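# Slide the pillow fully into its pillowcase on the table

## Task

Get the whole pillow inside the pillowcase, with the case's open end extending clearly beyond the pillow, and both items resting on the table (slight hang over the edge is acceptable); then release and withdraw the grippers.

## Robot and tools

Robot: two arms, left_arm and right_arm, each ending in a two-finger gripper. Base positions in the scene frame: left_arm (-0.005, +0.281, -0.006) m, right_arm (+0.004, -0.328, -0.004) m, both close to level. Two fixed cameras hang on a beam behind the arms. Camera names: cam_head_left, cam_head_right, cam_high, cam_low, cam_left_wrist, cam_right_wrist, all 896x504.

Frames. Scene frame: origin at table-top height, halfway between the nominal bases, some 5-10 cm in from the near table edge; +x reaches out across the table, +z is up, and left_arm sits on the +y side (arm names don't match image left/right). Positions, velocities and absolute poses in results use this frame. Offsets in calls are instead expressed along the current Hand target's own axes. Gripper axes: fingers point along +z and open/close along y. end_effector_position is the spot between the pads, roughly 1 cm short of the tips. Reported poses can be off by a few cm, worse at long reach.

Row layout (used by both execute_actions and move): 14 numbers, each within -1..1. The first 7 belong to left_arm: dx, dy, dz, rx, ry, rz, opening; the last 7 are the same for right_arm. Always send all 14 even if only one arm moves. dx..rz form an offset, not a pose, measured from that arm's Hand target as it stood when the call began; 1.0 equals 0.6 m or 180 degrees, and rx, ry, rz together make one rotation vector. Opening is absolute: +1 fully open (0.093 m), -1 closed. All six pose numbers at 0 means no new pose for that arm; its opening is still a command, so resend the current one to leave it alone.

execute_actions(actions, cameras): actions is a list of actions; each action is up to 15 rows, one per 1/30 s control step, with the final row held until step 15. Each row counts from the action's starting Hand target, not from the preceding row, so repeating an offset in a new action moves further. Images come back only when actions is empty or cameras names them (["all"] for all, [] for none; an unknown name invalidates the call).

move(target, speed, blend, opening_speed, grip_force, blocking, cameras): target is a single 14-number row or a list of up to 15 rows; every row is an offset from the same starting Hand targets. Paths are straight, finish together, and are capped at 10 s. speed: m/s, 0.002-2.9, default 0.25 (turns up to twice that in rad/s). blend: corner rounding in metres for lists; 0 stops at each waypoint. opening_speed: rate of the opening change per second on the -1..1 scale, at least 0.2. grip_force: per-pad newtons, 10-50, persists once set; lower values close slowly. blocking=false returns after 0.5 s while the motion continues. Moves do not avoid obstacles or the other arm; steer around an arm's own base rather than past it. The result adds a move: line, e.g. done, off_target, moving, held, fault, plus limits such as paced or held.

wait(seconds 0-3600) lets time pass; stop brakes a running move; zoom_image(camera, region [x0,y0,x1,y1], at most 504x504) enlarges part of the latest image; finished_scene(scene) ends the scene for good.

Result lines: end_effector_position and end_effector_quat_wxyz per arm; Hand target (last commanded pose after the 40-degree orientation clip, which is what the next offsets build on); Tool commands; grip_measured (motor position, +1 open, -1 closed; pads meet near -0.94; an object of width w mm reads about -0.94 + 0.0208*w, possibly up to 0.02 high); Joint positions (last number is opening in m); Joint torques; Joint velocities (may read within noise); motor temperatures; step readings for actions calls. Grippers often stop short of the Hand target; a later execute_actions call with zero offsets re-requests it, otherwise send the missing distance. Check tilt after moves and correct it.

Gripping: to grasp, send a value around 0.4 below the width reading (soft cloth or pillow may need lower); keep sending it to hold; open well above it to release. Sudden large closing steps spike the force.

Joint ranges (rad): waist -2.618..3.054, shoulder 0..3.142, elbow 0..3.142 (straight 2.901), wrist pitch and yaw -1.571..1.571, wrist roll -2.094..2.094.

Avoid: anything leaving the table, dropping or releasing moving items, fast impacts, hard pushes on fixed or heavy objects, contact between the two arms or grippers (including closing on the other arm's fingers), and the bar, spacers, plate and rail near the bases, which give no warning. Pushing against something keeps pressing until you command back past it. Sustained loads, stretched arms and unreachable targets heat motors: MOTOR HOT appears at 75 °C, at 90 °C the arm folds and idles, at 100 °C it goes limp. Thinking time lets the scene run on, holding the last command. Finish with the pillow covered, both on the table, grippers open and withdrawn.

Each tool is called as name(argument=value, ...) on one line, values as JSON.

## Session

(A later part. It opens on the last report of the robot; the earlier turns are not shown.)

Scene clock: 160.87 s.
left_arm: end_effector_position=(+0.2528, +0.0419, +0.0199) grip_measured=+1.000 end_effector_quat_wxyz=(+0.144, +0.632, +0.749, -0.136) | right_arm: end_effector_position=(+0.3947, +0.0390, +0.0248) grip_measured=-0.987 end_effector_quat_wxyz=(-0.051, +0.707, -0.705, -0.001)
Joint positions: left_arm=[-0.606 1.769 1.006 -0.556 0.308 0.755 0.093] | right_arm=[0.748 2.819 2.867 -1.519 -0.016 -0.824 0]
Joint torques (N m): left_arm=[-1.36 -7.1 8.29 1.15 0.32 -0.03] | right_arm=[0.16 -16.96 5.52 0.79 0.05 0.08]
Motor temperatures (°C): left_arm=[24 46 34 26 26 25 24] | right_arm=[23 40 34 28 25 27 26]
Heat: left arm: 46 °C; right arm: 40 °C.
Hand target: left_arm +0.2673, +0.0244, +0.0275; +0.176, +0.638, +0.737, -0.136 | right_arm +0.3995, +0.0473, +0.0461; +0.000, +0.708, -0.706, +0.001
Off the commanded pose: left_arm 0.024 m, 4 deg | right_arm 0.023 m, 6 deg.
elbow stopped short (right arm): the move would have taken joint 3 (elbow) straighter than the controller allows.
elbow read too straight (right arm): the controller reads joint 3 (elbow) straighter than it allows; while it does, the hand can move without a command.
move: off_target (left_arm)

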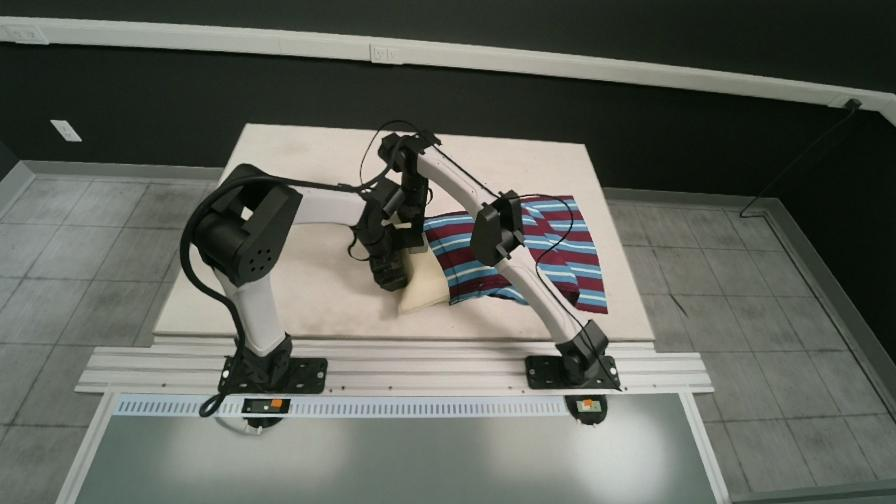

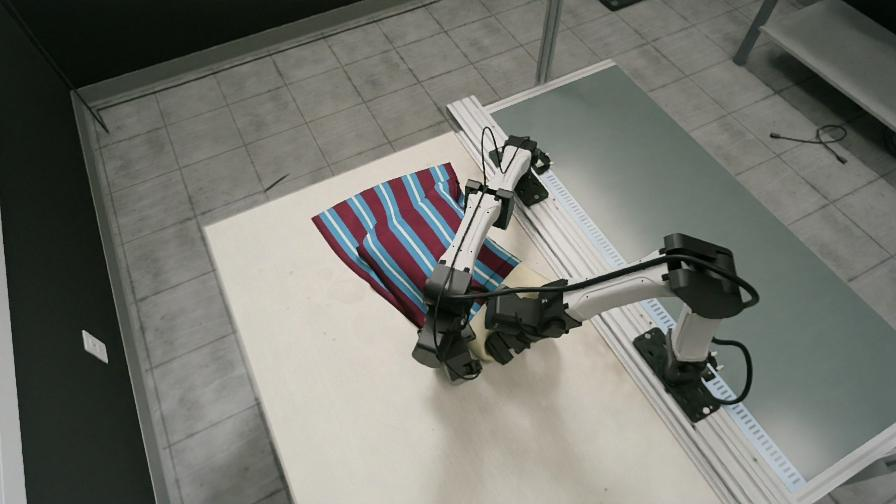

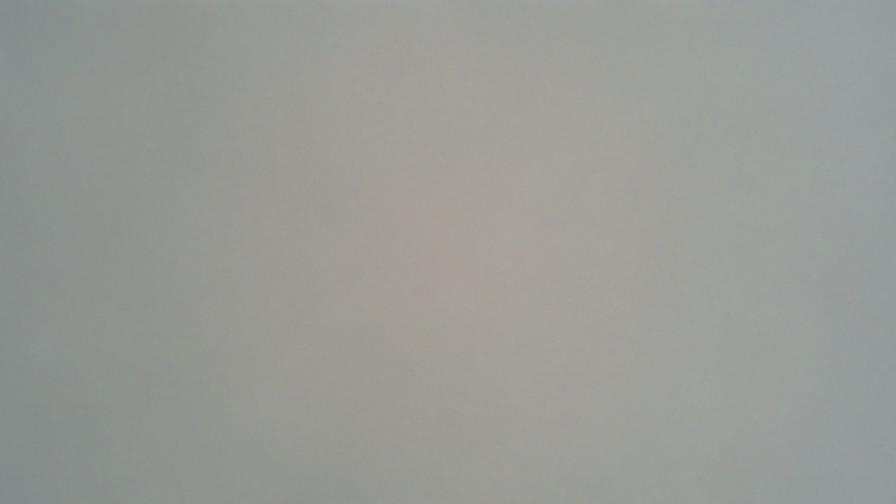

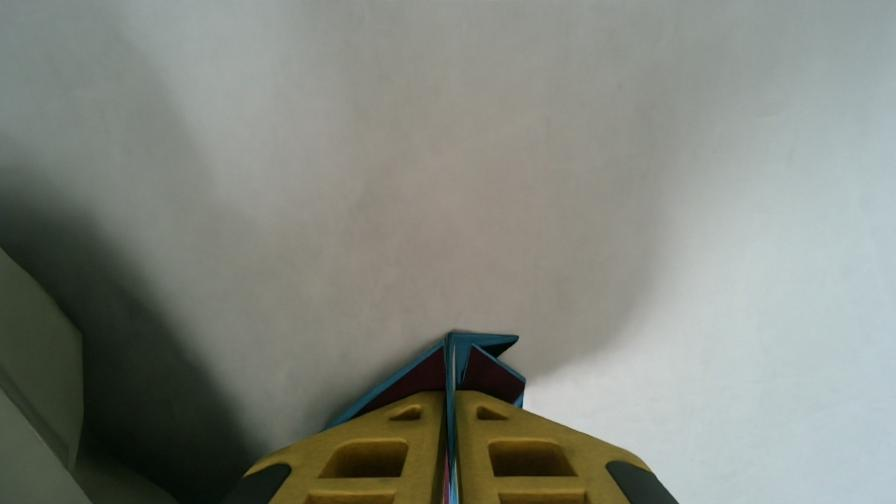

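move(target=[[0.074,0,-0.035,0,0,0,1,0,0,0,0,0,0,1],[0.074,0,-0.035,0,0,0,1,0.033,0,-0.167,0,0,0,1],[0.074,0,-0.035,0,0,0,1,0.2,0.375,-0.1,0,0,0,1]], speed=0.25, opening_speed=1.5, blend=[0,0.03,0], cameras=["cam_head_left","cam_high","cam_right_wrist"])

Scene clock: 166.20 s.
left_arm: end_effector_position=(+0.2571, +0.0748, +0.0188) grip_measured=+1.000 end_effector_quat_wxyz=(+0.158, +0.637, +0.743, -0.133) | right_arm: end_effector_position=(+0.3724, +0.0194, +0.1331) grip_measured=+1.000 end_effector_quat_wxyz=(-0.096, +0.706, -0.702, +0.003)
Joint positions: left_arm=[-0.506 1.713 0.929 -0.542 0.332 0.869 0.093] | right_arm=[0.749 2.49 2.661 -1.552 -0.012 -0.824 0.093]
Joint torques (N m): left_arm=[0.51 -10.29 4.96 0.82 0.47 0.08] | right_arm=[-0.53 -11.81 7.27 0.96 -0.01 -0.03]
Heat: left arm: 46 °C; right arm: 43 °C.
Hand target: left_arm +0.2598, +0.0730, +0.0270; +0.176, +0.638, +0.737, -0.136 | right_arm +0.3788, +0.0239, +0.1352; -0.110, +0.704, -0.701, +0.004 (not the last commanded pose)
Off the commanded pose: left_arm 0.009 m, 2 deg | right_arm 0.220 m, 11 deg.
elbow stopped short (right arm): the move would have taken joint 3 (elbow) straighter than the controller allows.
move: held (right_arm; a check stopped the path); path passed 1 of 3 targets; limits=held
pose unreachable (left arm): on one or more control steps of this call, first in action 0 (counted from 0), this arm could not follow its commanded pose, so it was not sent that pose on those steps. It may still have moved: this result reports where it is.
cause: moving toward the commanded pose would bring a part of the arm too close to another arm (this arm's wrist (the part past joint 4) and the right arm's wrist camera, at the place that arm was heading or pushing toward when its own hold began).
pose unreachable (right arm): on one or more control steps of this call, first in action 0 (counted from 0), this arm could not follow its commanded pose, so it was not sent that pose on those steps. It may still have moved: this result reports where it is.
cause: moving toward the commanded pose would bring a part of the arm too close to another arm (this arm's wrist camera and the left arm's wrist (the part past joint 4), where that arm would come to rest).

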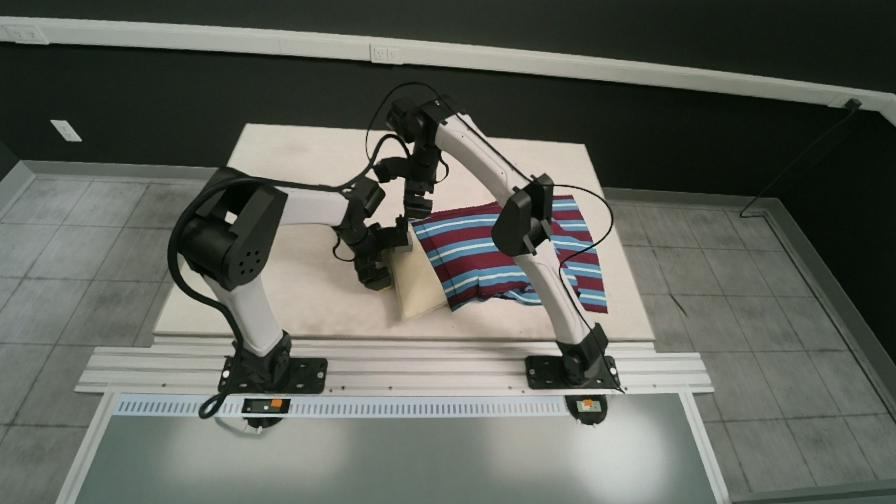

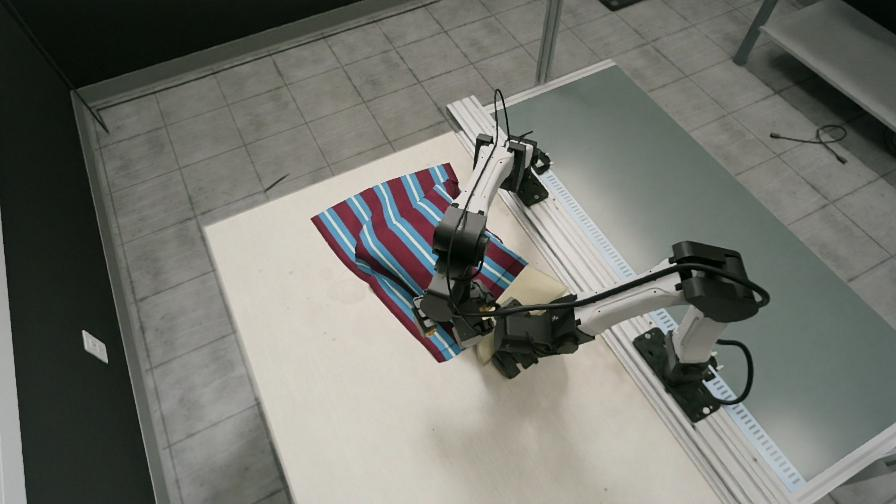

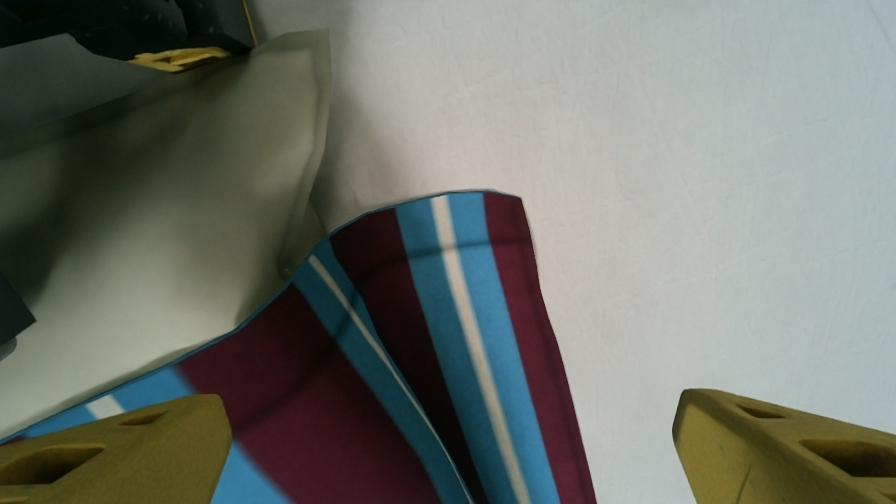

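move(target=[[0.149,0,-0.069,0,0,0,1,0,0,-0.03,0,0,0,1],[0.149,0,-0.069,0,0,0,1,0.165,0.34,0.042,0,0,0,1]], speed=0.25, blend=[0,0], cameras=["cam_head_left","cam_right_wrist"])

Scene clock: 170.70 s.
left_arm: end_effector_position=(+0.2426, +0.1711, +0.0189) grip_measured=+1.000 end_effector_quat_wxyz=(+0.163, +0.638, +0.740, -0.135) | right_arm: end_effector_position=(+0.1950, -0.0621, +0.0714) grip_measured=+1.000 end_effector_quat_wxyz=(-0.132, +0.703, -0.699, +0.007)
Joint positions: left_arm=[-0.178 1.568 0.779 -0.654 0.402 1.218 0.093] | right_arm=[0.972 1.581 1.069 -0.801 0.051 -0.609 0.093]
Joint torques (N m): left_arm=[0.59 -8.02 5.63 0.47 0.53 0.08] | right_arm=[0.69 -6.52 4 0.76 -0.07 0.18]
Heat: left arm: 45 °C; right arm: 44 °C.
Hand target: left_arm +0.2453, +0.1704, +0.0258; +0.176, +0.638, +0.737, -0.135 | right_arm +0.1832, -0.0685, +0.0631; -0.111, +0.704, -0.702, +0.004
Off the commanded pose: left_arm 0.007 m, 2 deg | right_arm 0.016 m, 3 deg.
move: off_target (right_arm)

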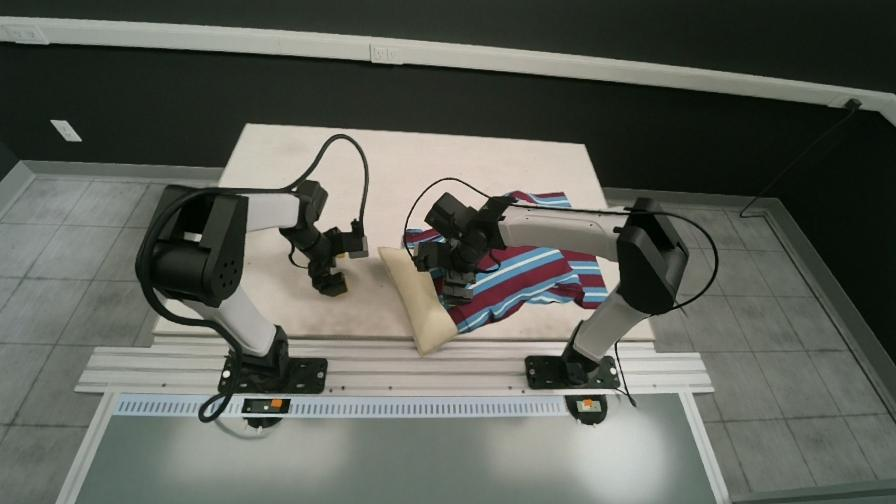

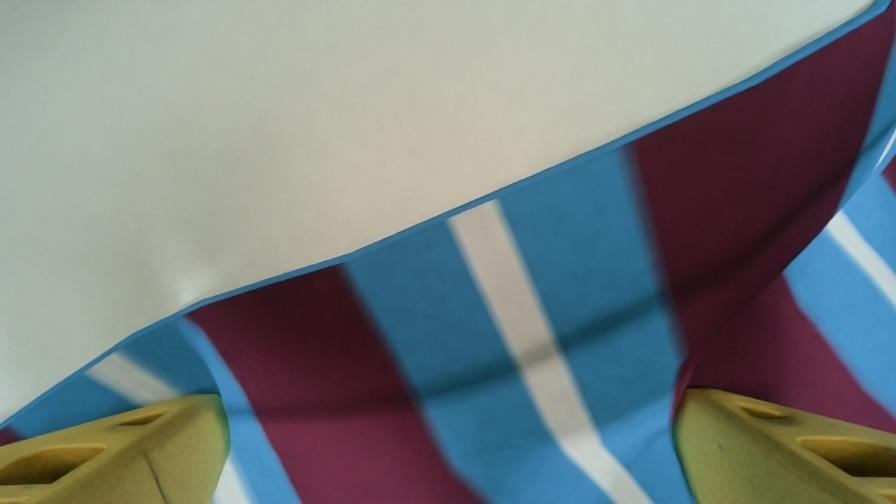

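move(target=[0.149,0,-0.069,0,0,0,1,0.1,0,-0.2,0,-0.06,0,1], cameras=["cam_head_left","cam_head_right","cam_high","cam_right_wrist"])

Scene clock: 174.27 s.
left_arm: end_effector_position=(+0.2218, +0.2664, +0.0189) grip_measured=+1.000 end_effector_quat_wxyz=(+0.165, +0.638, +0.739, -0.137) | right_arm: end_effector_position=(+0.1650, -0.1469, +0.1641) grip_measured=+1.000 end_effector_quat_wxyz=(-0.173, +0.700, -0.691, -0.057)
Joint positions: left_arm=[0.237 1.551 0.765 -0.843 0.423 1.674 0.093] | right_arm=[0.74 1.15 1.071 -1.151 -0.14 -0.818 0.093]
Joint torques (N m): left_arm=[0.54 -4.86 7.27 0.11 0.55 0.02] | right_arm=[-0.95 -2.88 8.02 0.89 -0.23 -0.11]
Heat: left arm: 44 °C; right arm: 44 °C.
Hand target: left_arm +0.2306, +0.2678, +0.0243; +0.176, +0.638, +0.737, -0.136 | right_arm +0.1648, -0.1458, +0.1711; -0.176, +0.701, -0.688, -0.063
Off the commanded pose: left_arm 0.010 m, 1 deg | right_arm 0.007 m, 1 deg.
move: done

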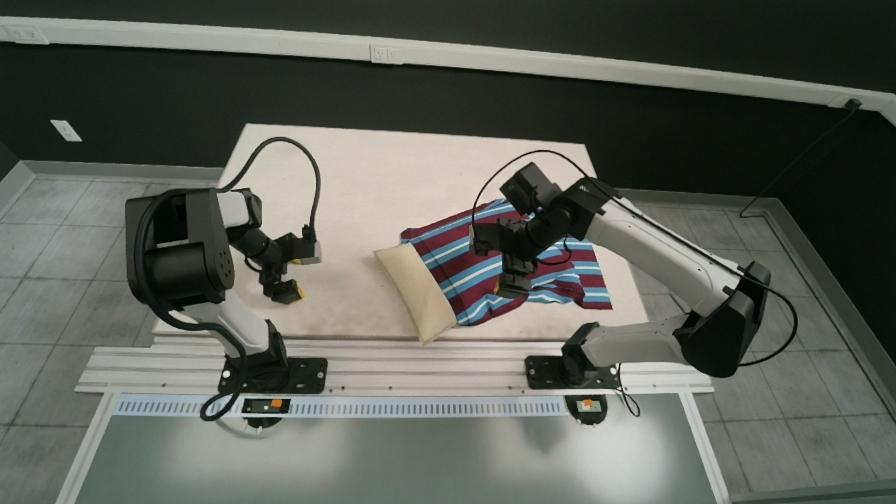

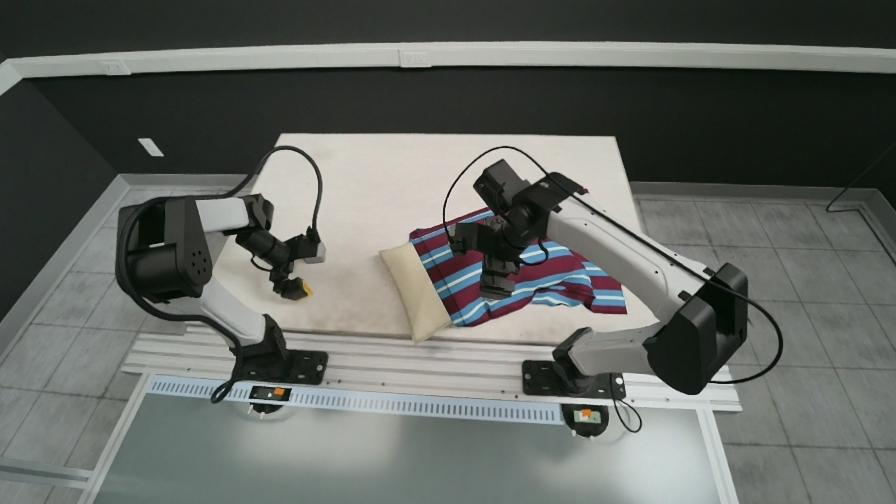

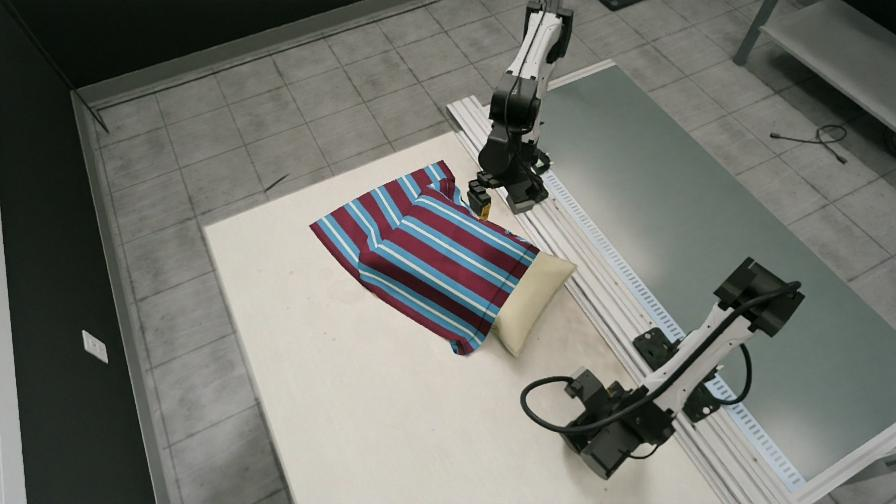

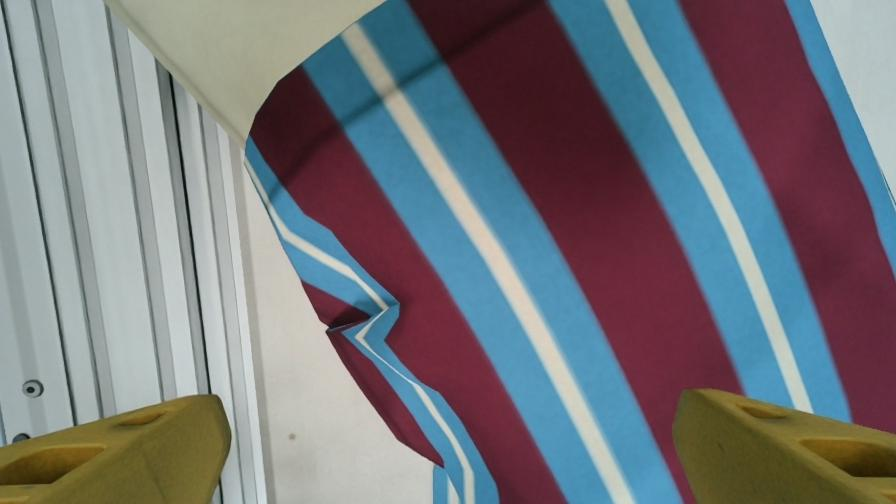

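move(target=[[-0.063,0,-0.136,0,0,0,1,0,0,0,0,0,0,1],[-0.366,0.093,0.014,0,0,0,1,0,0,0,0,0,0,1]], blend=[0.03,0], cameras=["cam_head_left","cam_left_wrist"])

Scene clock: 178.40 s.
left_arm: end_effector_position=(+0.3036, +0.0808, +0.1088) grip_measured=+1.000 end_effector_quat_wxyz=(+0.166, +0.637, +0.738, -0.145) | right_arm: end_effector_position=(+0.1649, -0.1469, +0.1640) grip_measured=+1.000 end_effector_quat_wxyz=(-0.172, +0.700, -0.691, -0.057)
Joint positions: left_arm=[-0.406 1.748 1.341 -0.946 0.384 0.975 0.093] | right_arm=[0.74 1.15 1.071 -1.151 -0.14 -0.818 0.093]
Joint torques (N m): left_arm=[-0.62 -7.84 8.58 0.77 0.15 -0.11] | right_arm=[-0.95 -2.99 8.02 0.9 -0.23 -0.14]
Heat: left arm: 43 °C; right arm: 42 °C.
Hand target: left_arm +0.3136, +0.0765, +0.1131; +0.176, +0.638, +0.737, -0.136 | right_arm +0.1648, -0.1458, +0.1711; -0.176, +0.701, -0.688, -0.063
Off the commanded pose: left_arm 0.012 m, 2 deg | right_arm 0.007 m, 1 deg.
move: off_target (left_arm)

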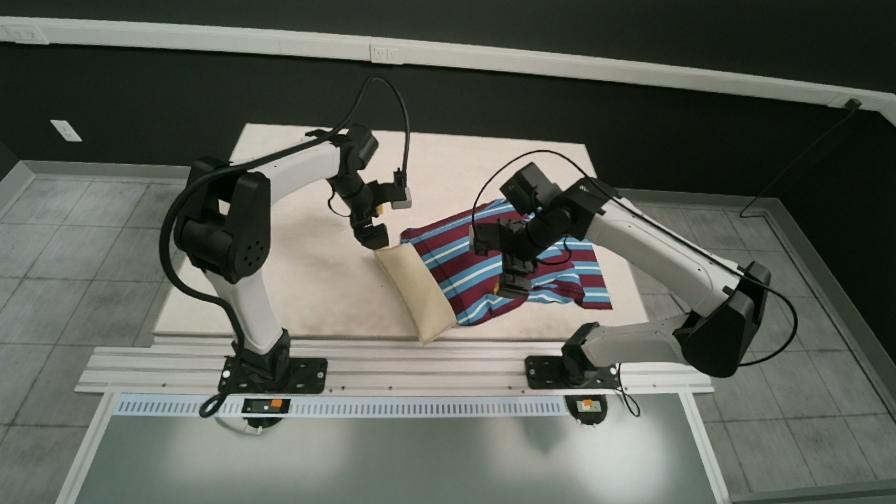

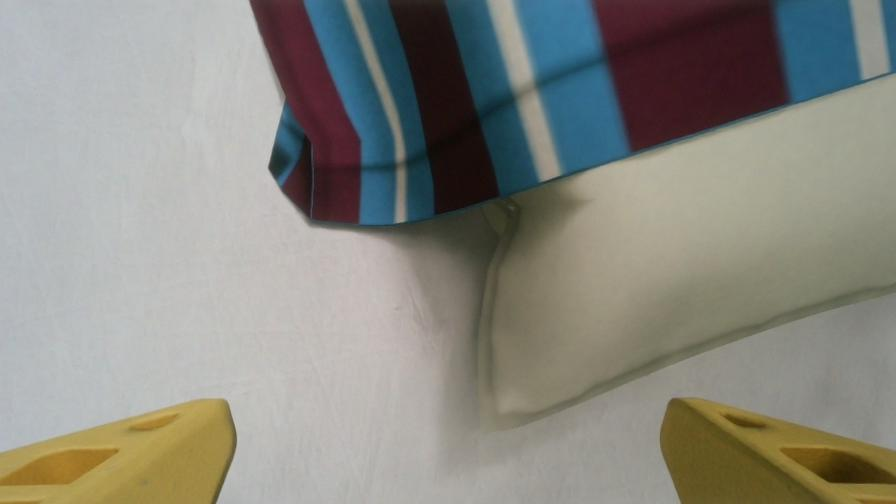

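move(target=[[-0.113,0.025,0.108,0,0,0,1,0,0,0,0,0,0,1],[-0.05,0.025,0.244,0,0,0,1,0,0,0,0,0,0,1],[-0.05,0.025,0.244,0,0,0,-1,0,0,0,0,0,0,1],[-0.09,0.025,0.16,0,0,0,-1,0,0,0,0,0,0,1]], speed=0.15, opening_speed=1, blend=[0.02,0,0,0], cameras=["cam_head_left","cam_high","cam_left_wrist","cam_right_wrist"])

Scene clock: 186.43 s.
left_arm: end_effector_position=(+0.3363, -0.0163, +0.0389) grip_measured=-0.934 end_effector_quat_wxyz=(+0.171, +0.639, +0.732, -0.163) | right_arm: end_effector_position=(+0.1649, -0.1469, +0.1640) grip_measured=+1.000 end_effector_quat_wxyz=(-0.172, +0.700, -0.691, -0.057)
Joint positions: left_arm=[-0.583 2.073 1.477 -0.684 0.378 0.794 0] | right_arm=[0.74 1.15 1.071 -1.151 -0.14 -0.818 0.093]
Joint torques (N m): left_arm=[-0.02 -13.98 7.43 0.51 -0.33 -0.03] | right_arm=[-0.95 -2.99 8.05 0.89 -0.22 -0.13]
Heat: left arm: 43 °C; right arm: 40 °C.
Hand target: left_arm +0.3435, -0.0102, +0.0503; +0.176, +0.638, +0.737, -0.135 | right_arm +0.1648, -0.1458, +0.1711; -0.176, +0.701, -0.688, -0.063
Off the commanded pose: left_arm 0.015 m, 3 deg | right_arm 0.007 m, 1 deg.
move: off_target (left_arm); target 3's new opening was sent with left_arm's hand 0.028 m and 3 deg from that target

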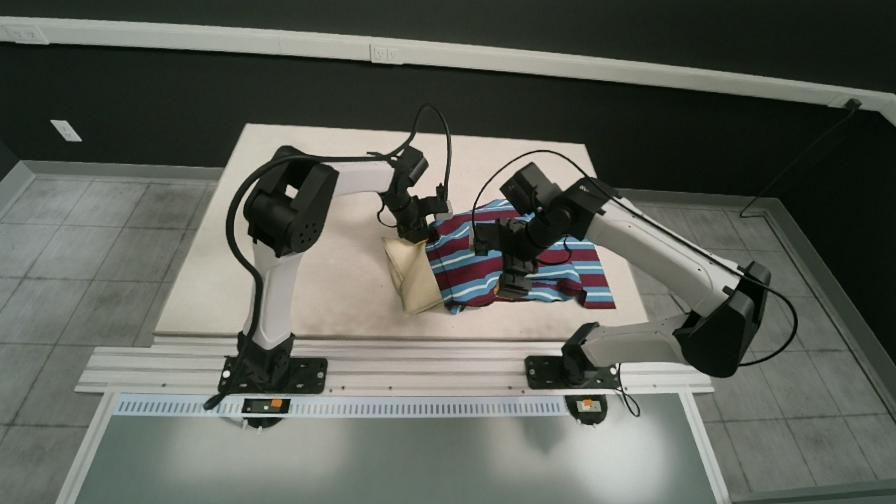

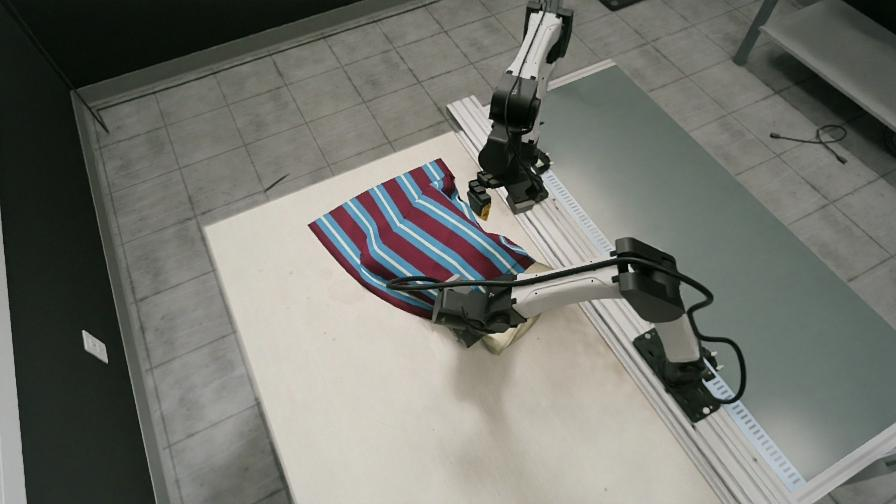

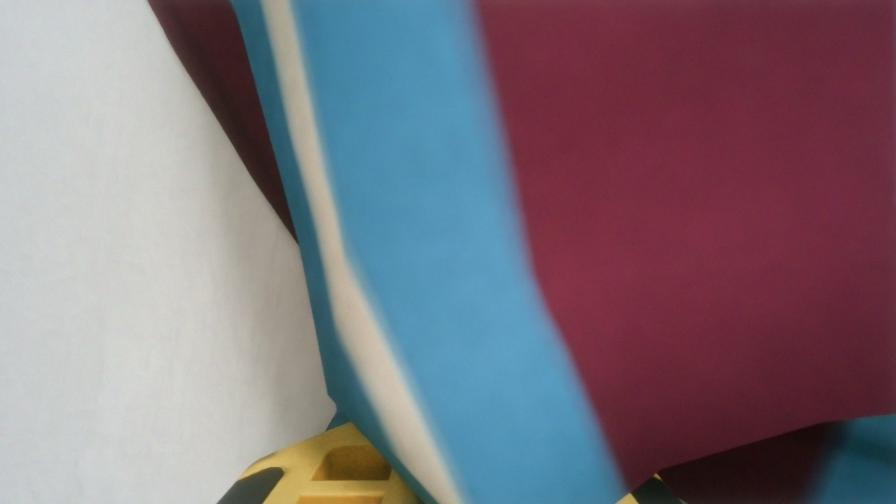

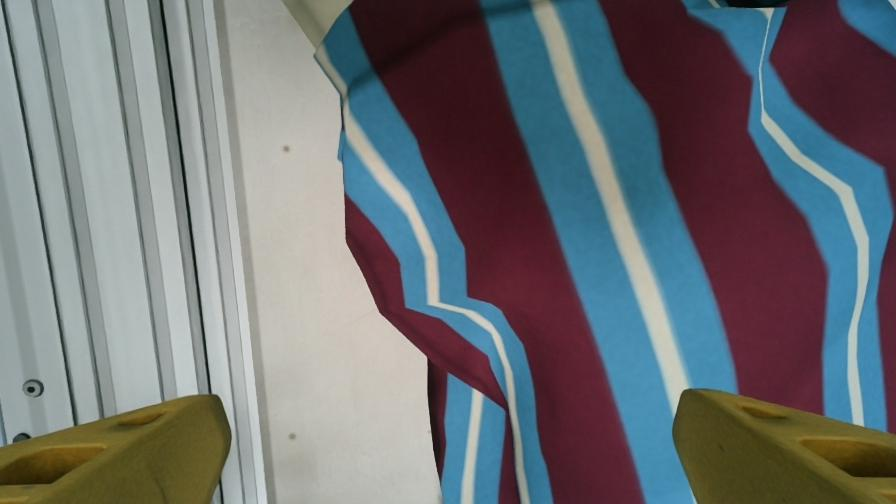

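move(target=[0,0,0,0,0,0,-1,-0.0555,0.0195,0.142,-0.051,0.108,0.006,1], cameras=["cam_right_wrist","cam_head_left"])

Scene clock: 191.30 s.
left_arm: end_effector_position=(+0.3360, -0.0158, +0.0387) grip_measured=-0.935 end_effector_quat_wxyz=(+0.169, +0.638, +0.733, -0.162) | right_arm: end_effector_position=(+0.1631, -0.0872, +0.0992) grip_measured=+1.000 end_effector_quat_wxyz=(-0.003, +0.708, -0.706, -0.008)
Joint positions: left_arm=[-0.583 2.073 1.477 -0.687 0.376 0.794 0] | right_arm=[0.969 1.632 1.269 -1.198 -0.024 -0.605 0.093]
Joint torques (N m): left_arm=[0.02 -14.13 7.51 0.57 -0.32 0] | right_arm=[0.05 -5.48 7.32 0.18 0.13 0.06]
Heat: left arm: 45 °C; right arm: 38 °C.
Hand target: left_arm +0.3435, -0.0102, +0.0504; +0.176, +0.638, +0.737, -0.136 | right_arm +0.1649, -0.0859, +0.1009; +0.000, +0.707, -0.707, +0.000
Off the commanded pose: left_arm 0.015 m, 3 deg | right_arm 0.003 m, 1 deg.
move: done
Images, in order (width x height): cam_head_left 896x504, cam_right_wrist 896x504.

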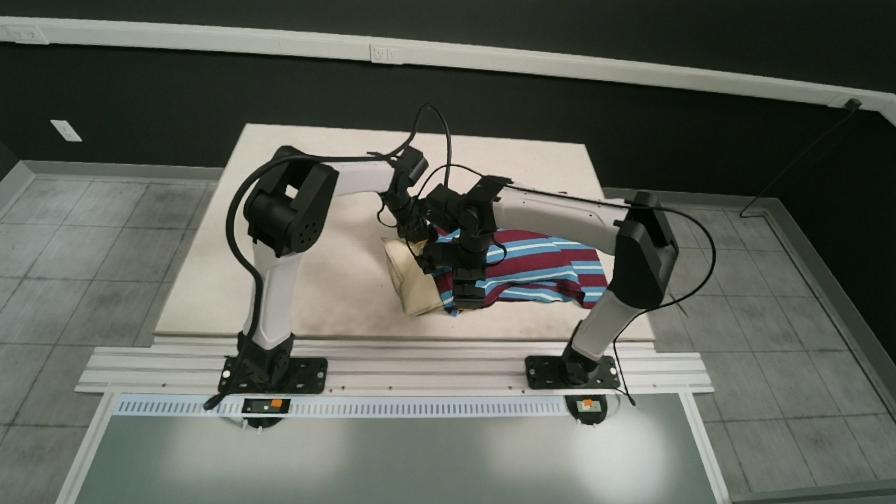

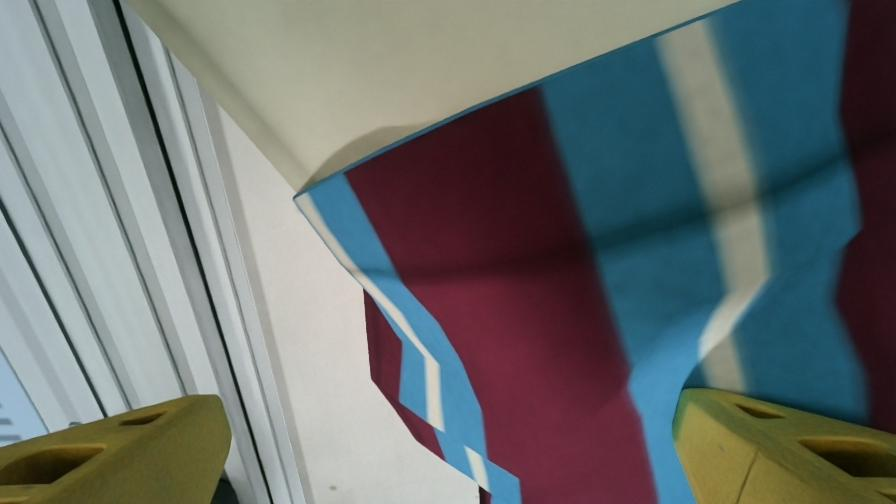

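move(target=[0.03,0.09,-0.24,0,0,0,-1,0,0,-0.1,0,0,0,1], speed=0.15, cameras=["cam_head_left","cam_high","cam_low","cam_left_wrist","cam_right_wrist"])

Scene clock: 194.70 s.
left_arm: end_effector_position=(+0.3721, +0.0774, +0.1590) grip_measured=-0.936 end_effector_quat_wxyz=(+0.150, +0.637, +0.743, -0.141) | right_arm: end_effector_position=(+0.1631, -0.0860, +0.1592) grip_measured=+1.000 end_effector_quat_wxyz=(-0.005, +0.708, -0.706, -0.008)
Joint positions: left_arm=[-0.354 2.039 1.934 -1.297 0.375 1.032 0] | right_arm=[0.969 1.632 1.507 -1.433 -0.024 -0.604 0.093]
Joint torques (N m): left_arm=[0.53 -11.71 9.35 0.68 0.49 0.03] | right_arm=[-0.1 -5.46 7.36 0.16 0.13 0.03]
Heat: left arm: 47 °C; right arm: 38 °C.
Hand target: left_arm +0.3822, +0.0750, +0.1737; +0.176, +0.638, +0.737, -0.135 | right_arm +0.1648, -0.0859, +0.1610; -0.001, +0.707, -0.707, +0.000
Off the commanded pose: left_arm 0.018 m, 3 deg | right_arm 0.002 m, 1 deg.
move: off_target (left_arm)

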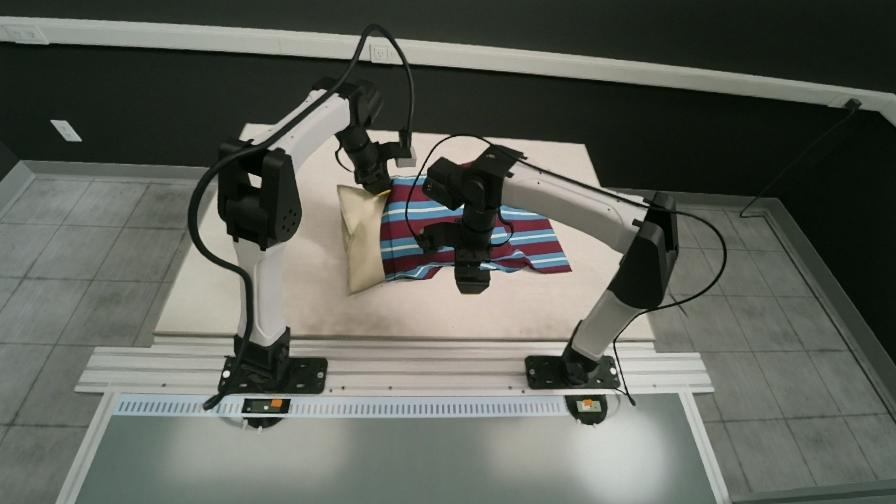

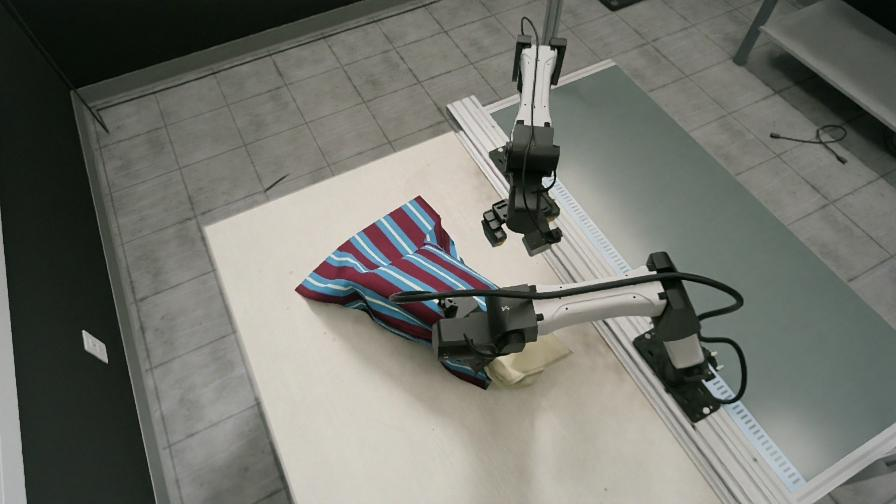

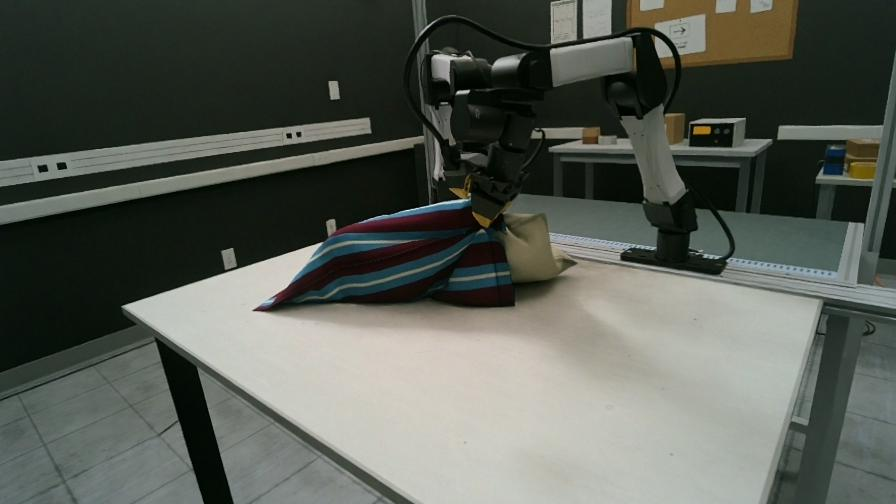

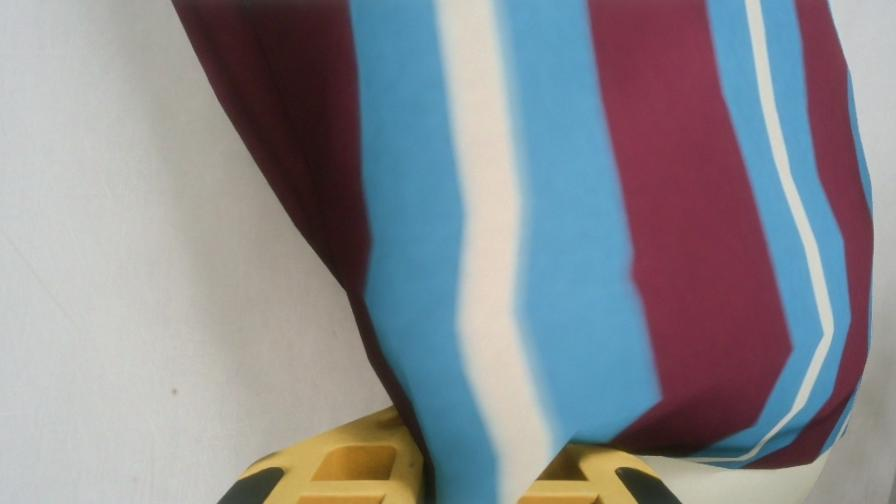

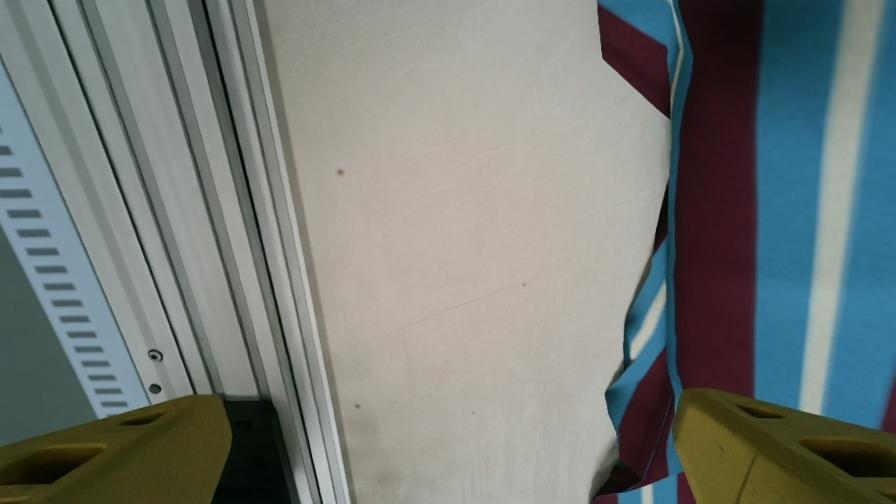

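move(target=[[0.0775,0,0.166,0,0,0,-1,0.34,-0.392,0.05,0,0,0,1],[0.0775,0,0.166,0,0,0,-1,0.34,-0.392,0.277,0,0,0,1],[0.0775,0,0.166,0,0,0,-1,0.34,-0.392,0.277,0,0,0,-1],[0.0775,0,0.166,0,0,0,-1,0.34,-0.392,0.185,0,0,0,-1]], speed=0.25, opening_speed=1.2, blend=[0,0,0,0], cameras=["cam_head_left","cam_high","cam_right_wrist"])

Scene clock: 206.67 s.
left_arm: end_effector_position=(+0.3815, +0.0762, +0.0708) grip_measured=-0.936 end_effector_quat_wxyz=(+0.173, +0.638, +0.739, -0.132) | right_arm: end_effector_position=(+0.3969, -0.2902, +0.0392) grip_measured=-0.983 end_effector_quat_wxyz=(+0.004, +0.703, -0.711, -0.008)
Joint positions: left_arm=[-0.35 2.039 1.572 -0.885 0.375 1.034 0] | right_arm=[0.089 2.11 1.639 -1.125 -0.015 -1.471 0]
Joint torques (N m): left_arm=[0.1 -10.14 5.56 0.89 0.45 0.02] | right_arm=[-0.13 -11.28 7.31 0.02 0.05 -0.13]
Heat: left arm: 47 °C; right arm: 38 °C.
Hand target: left_arm +0.3851, +0.0743, +0.0639; +0.176, +0.638, +0.737, -0.136 | right_arm +0.4003, -0.2899, +0.0503; -0.001, +0.707, -0.707, +0.001
Off the commanded pose: left_arm 0.008 m, 1 deg | right_arm 0.012 m, 1 deg.
move: off_target (right_arm); target 3's new opening was sent with right_arm's hand 0.023 m and 1 deg from that target

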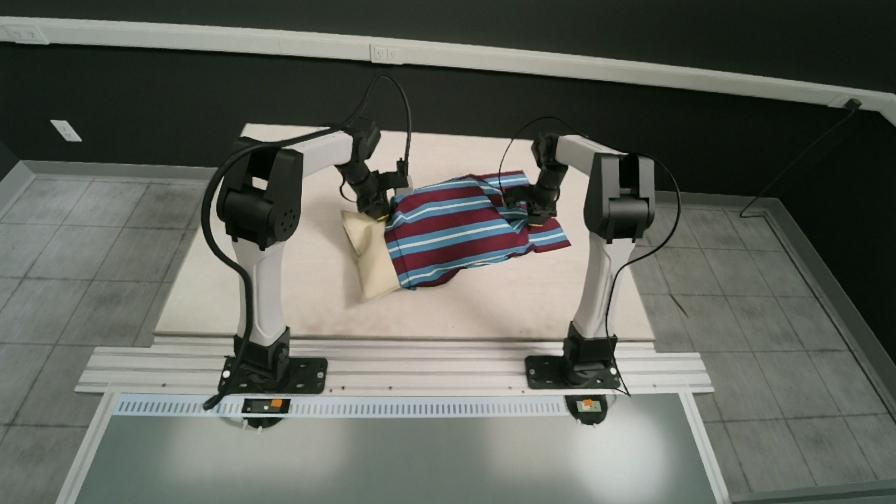

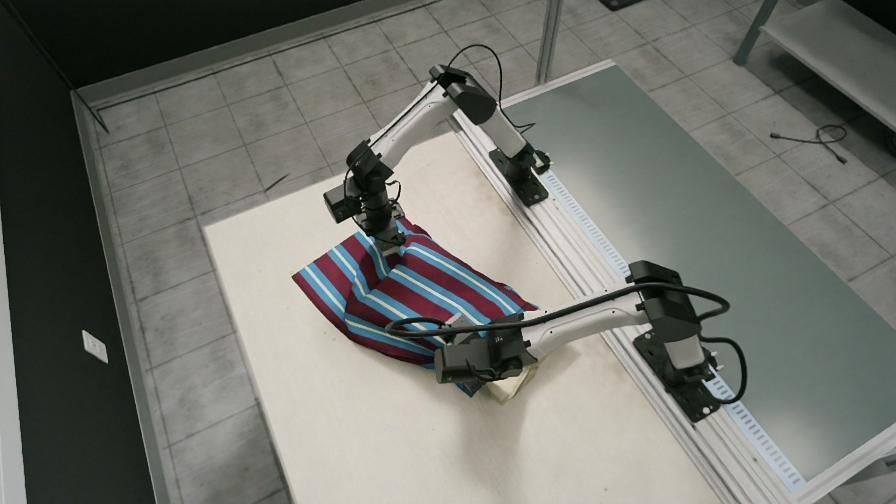

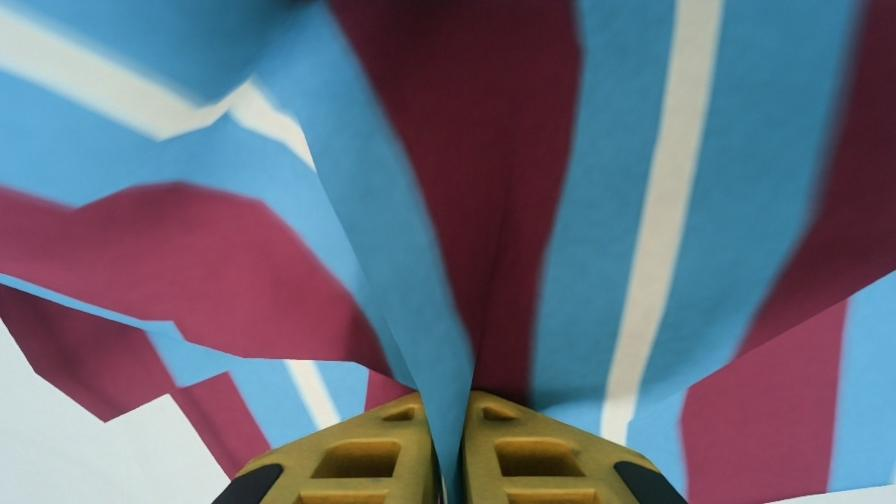

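move(target=[0.217,-0.152,-0.101,0,0,0,-1,-0.35,-0.25,0,0,0,0,-1], speed=0.12, cameras=["cam_head_left","cam_high","cam_low"])

Scene clock: 211.03 s.
left_arm: end_effector_position=(+0.2801, +0.1972, +0.0574) grip_measured=-0.936 end_effector_quat_wxyz=(+0.183, +0.633, +0.739, -0.141) | right_arm: end_effector_position=(+0.5369, -0.0832, +0.0518) grip_measured=-0.983 end_effector_quat_wxyz=(-0.158, +0.702, -0.692, +0.057)
Joint positions: left_arm=[-0.043 1.626 0.995 -0.842 0.449 1.35 0] | right_arm=[0.425 2.78 2.841 -1.3 -0.015 -1.156 0]
Joint torques (N m): left_arm=[0.69 -9.37 4.81 0.17 0.19 0.18] | right_arm=[-0.61 -12.45 7.84 1.53 0.05 0.11]
Heat: left arm: 47 °C; right arm: 39 °C.
Hand target: left_arm +0.2734, +0.2026, +0.0598; +0.176, +0.638, +0.737, -0.136 | right_arm +0.5503, -0.0800, +0.0506; -0.001, +0.707, -0.707, +0.001
Off the commanded pose: left_arm 0.009 m, 1 deg | right_arm 0.014 m, 19 deg.
elbow stopped short (right arm): the move would have taken joint 3 (elbow) straighter than the controller allows.
move: off_target (right_arm)

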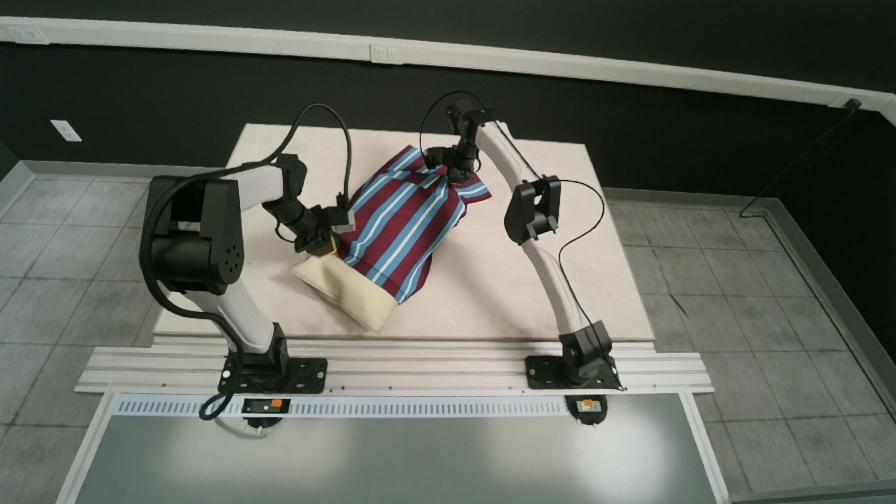

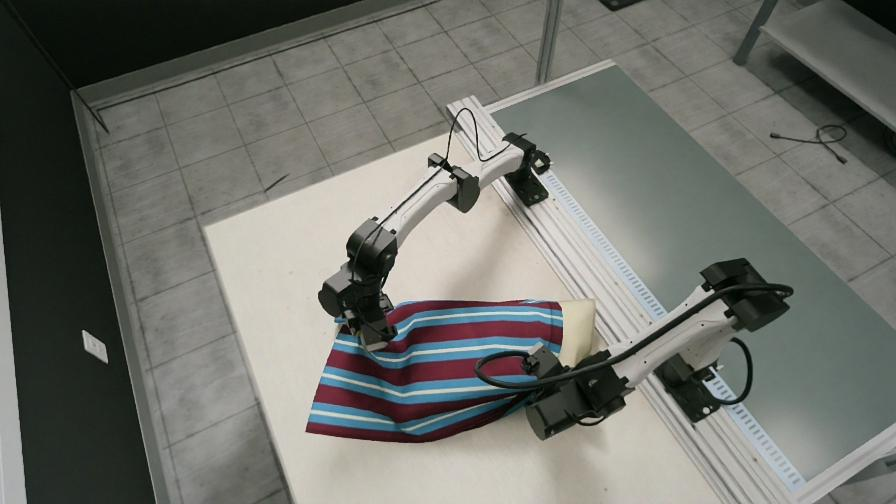

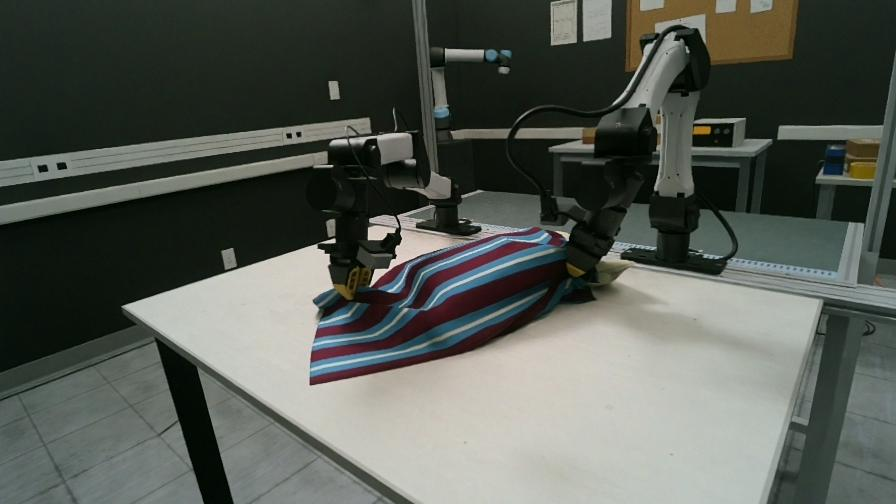

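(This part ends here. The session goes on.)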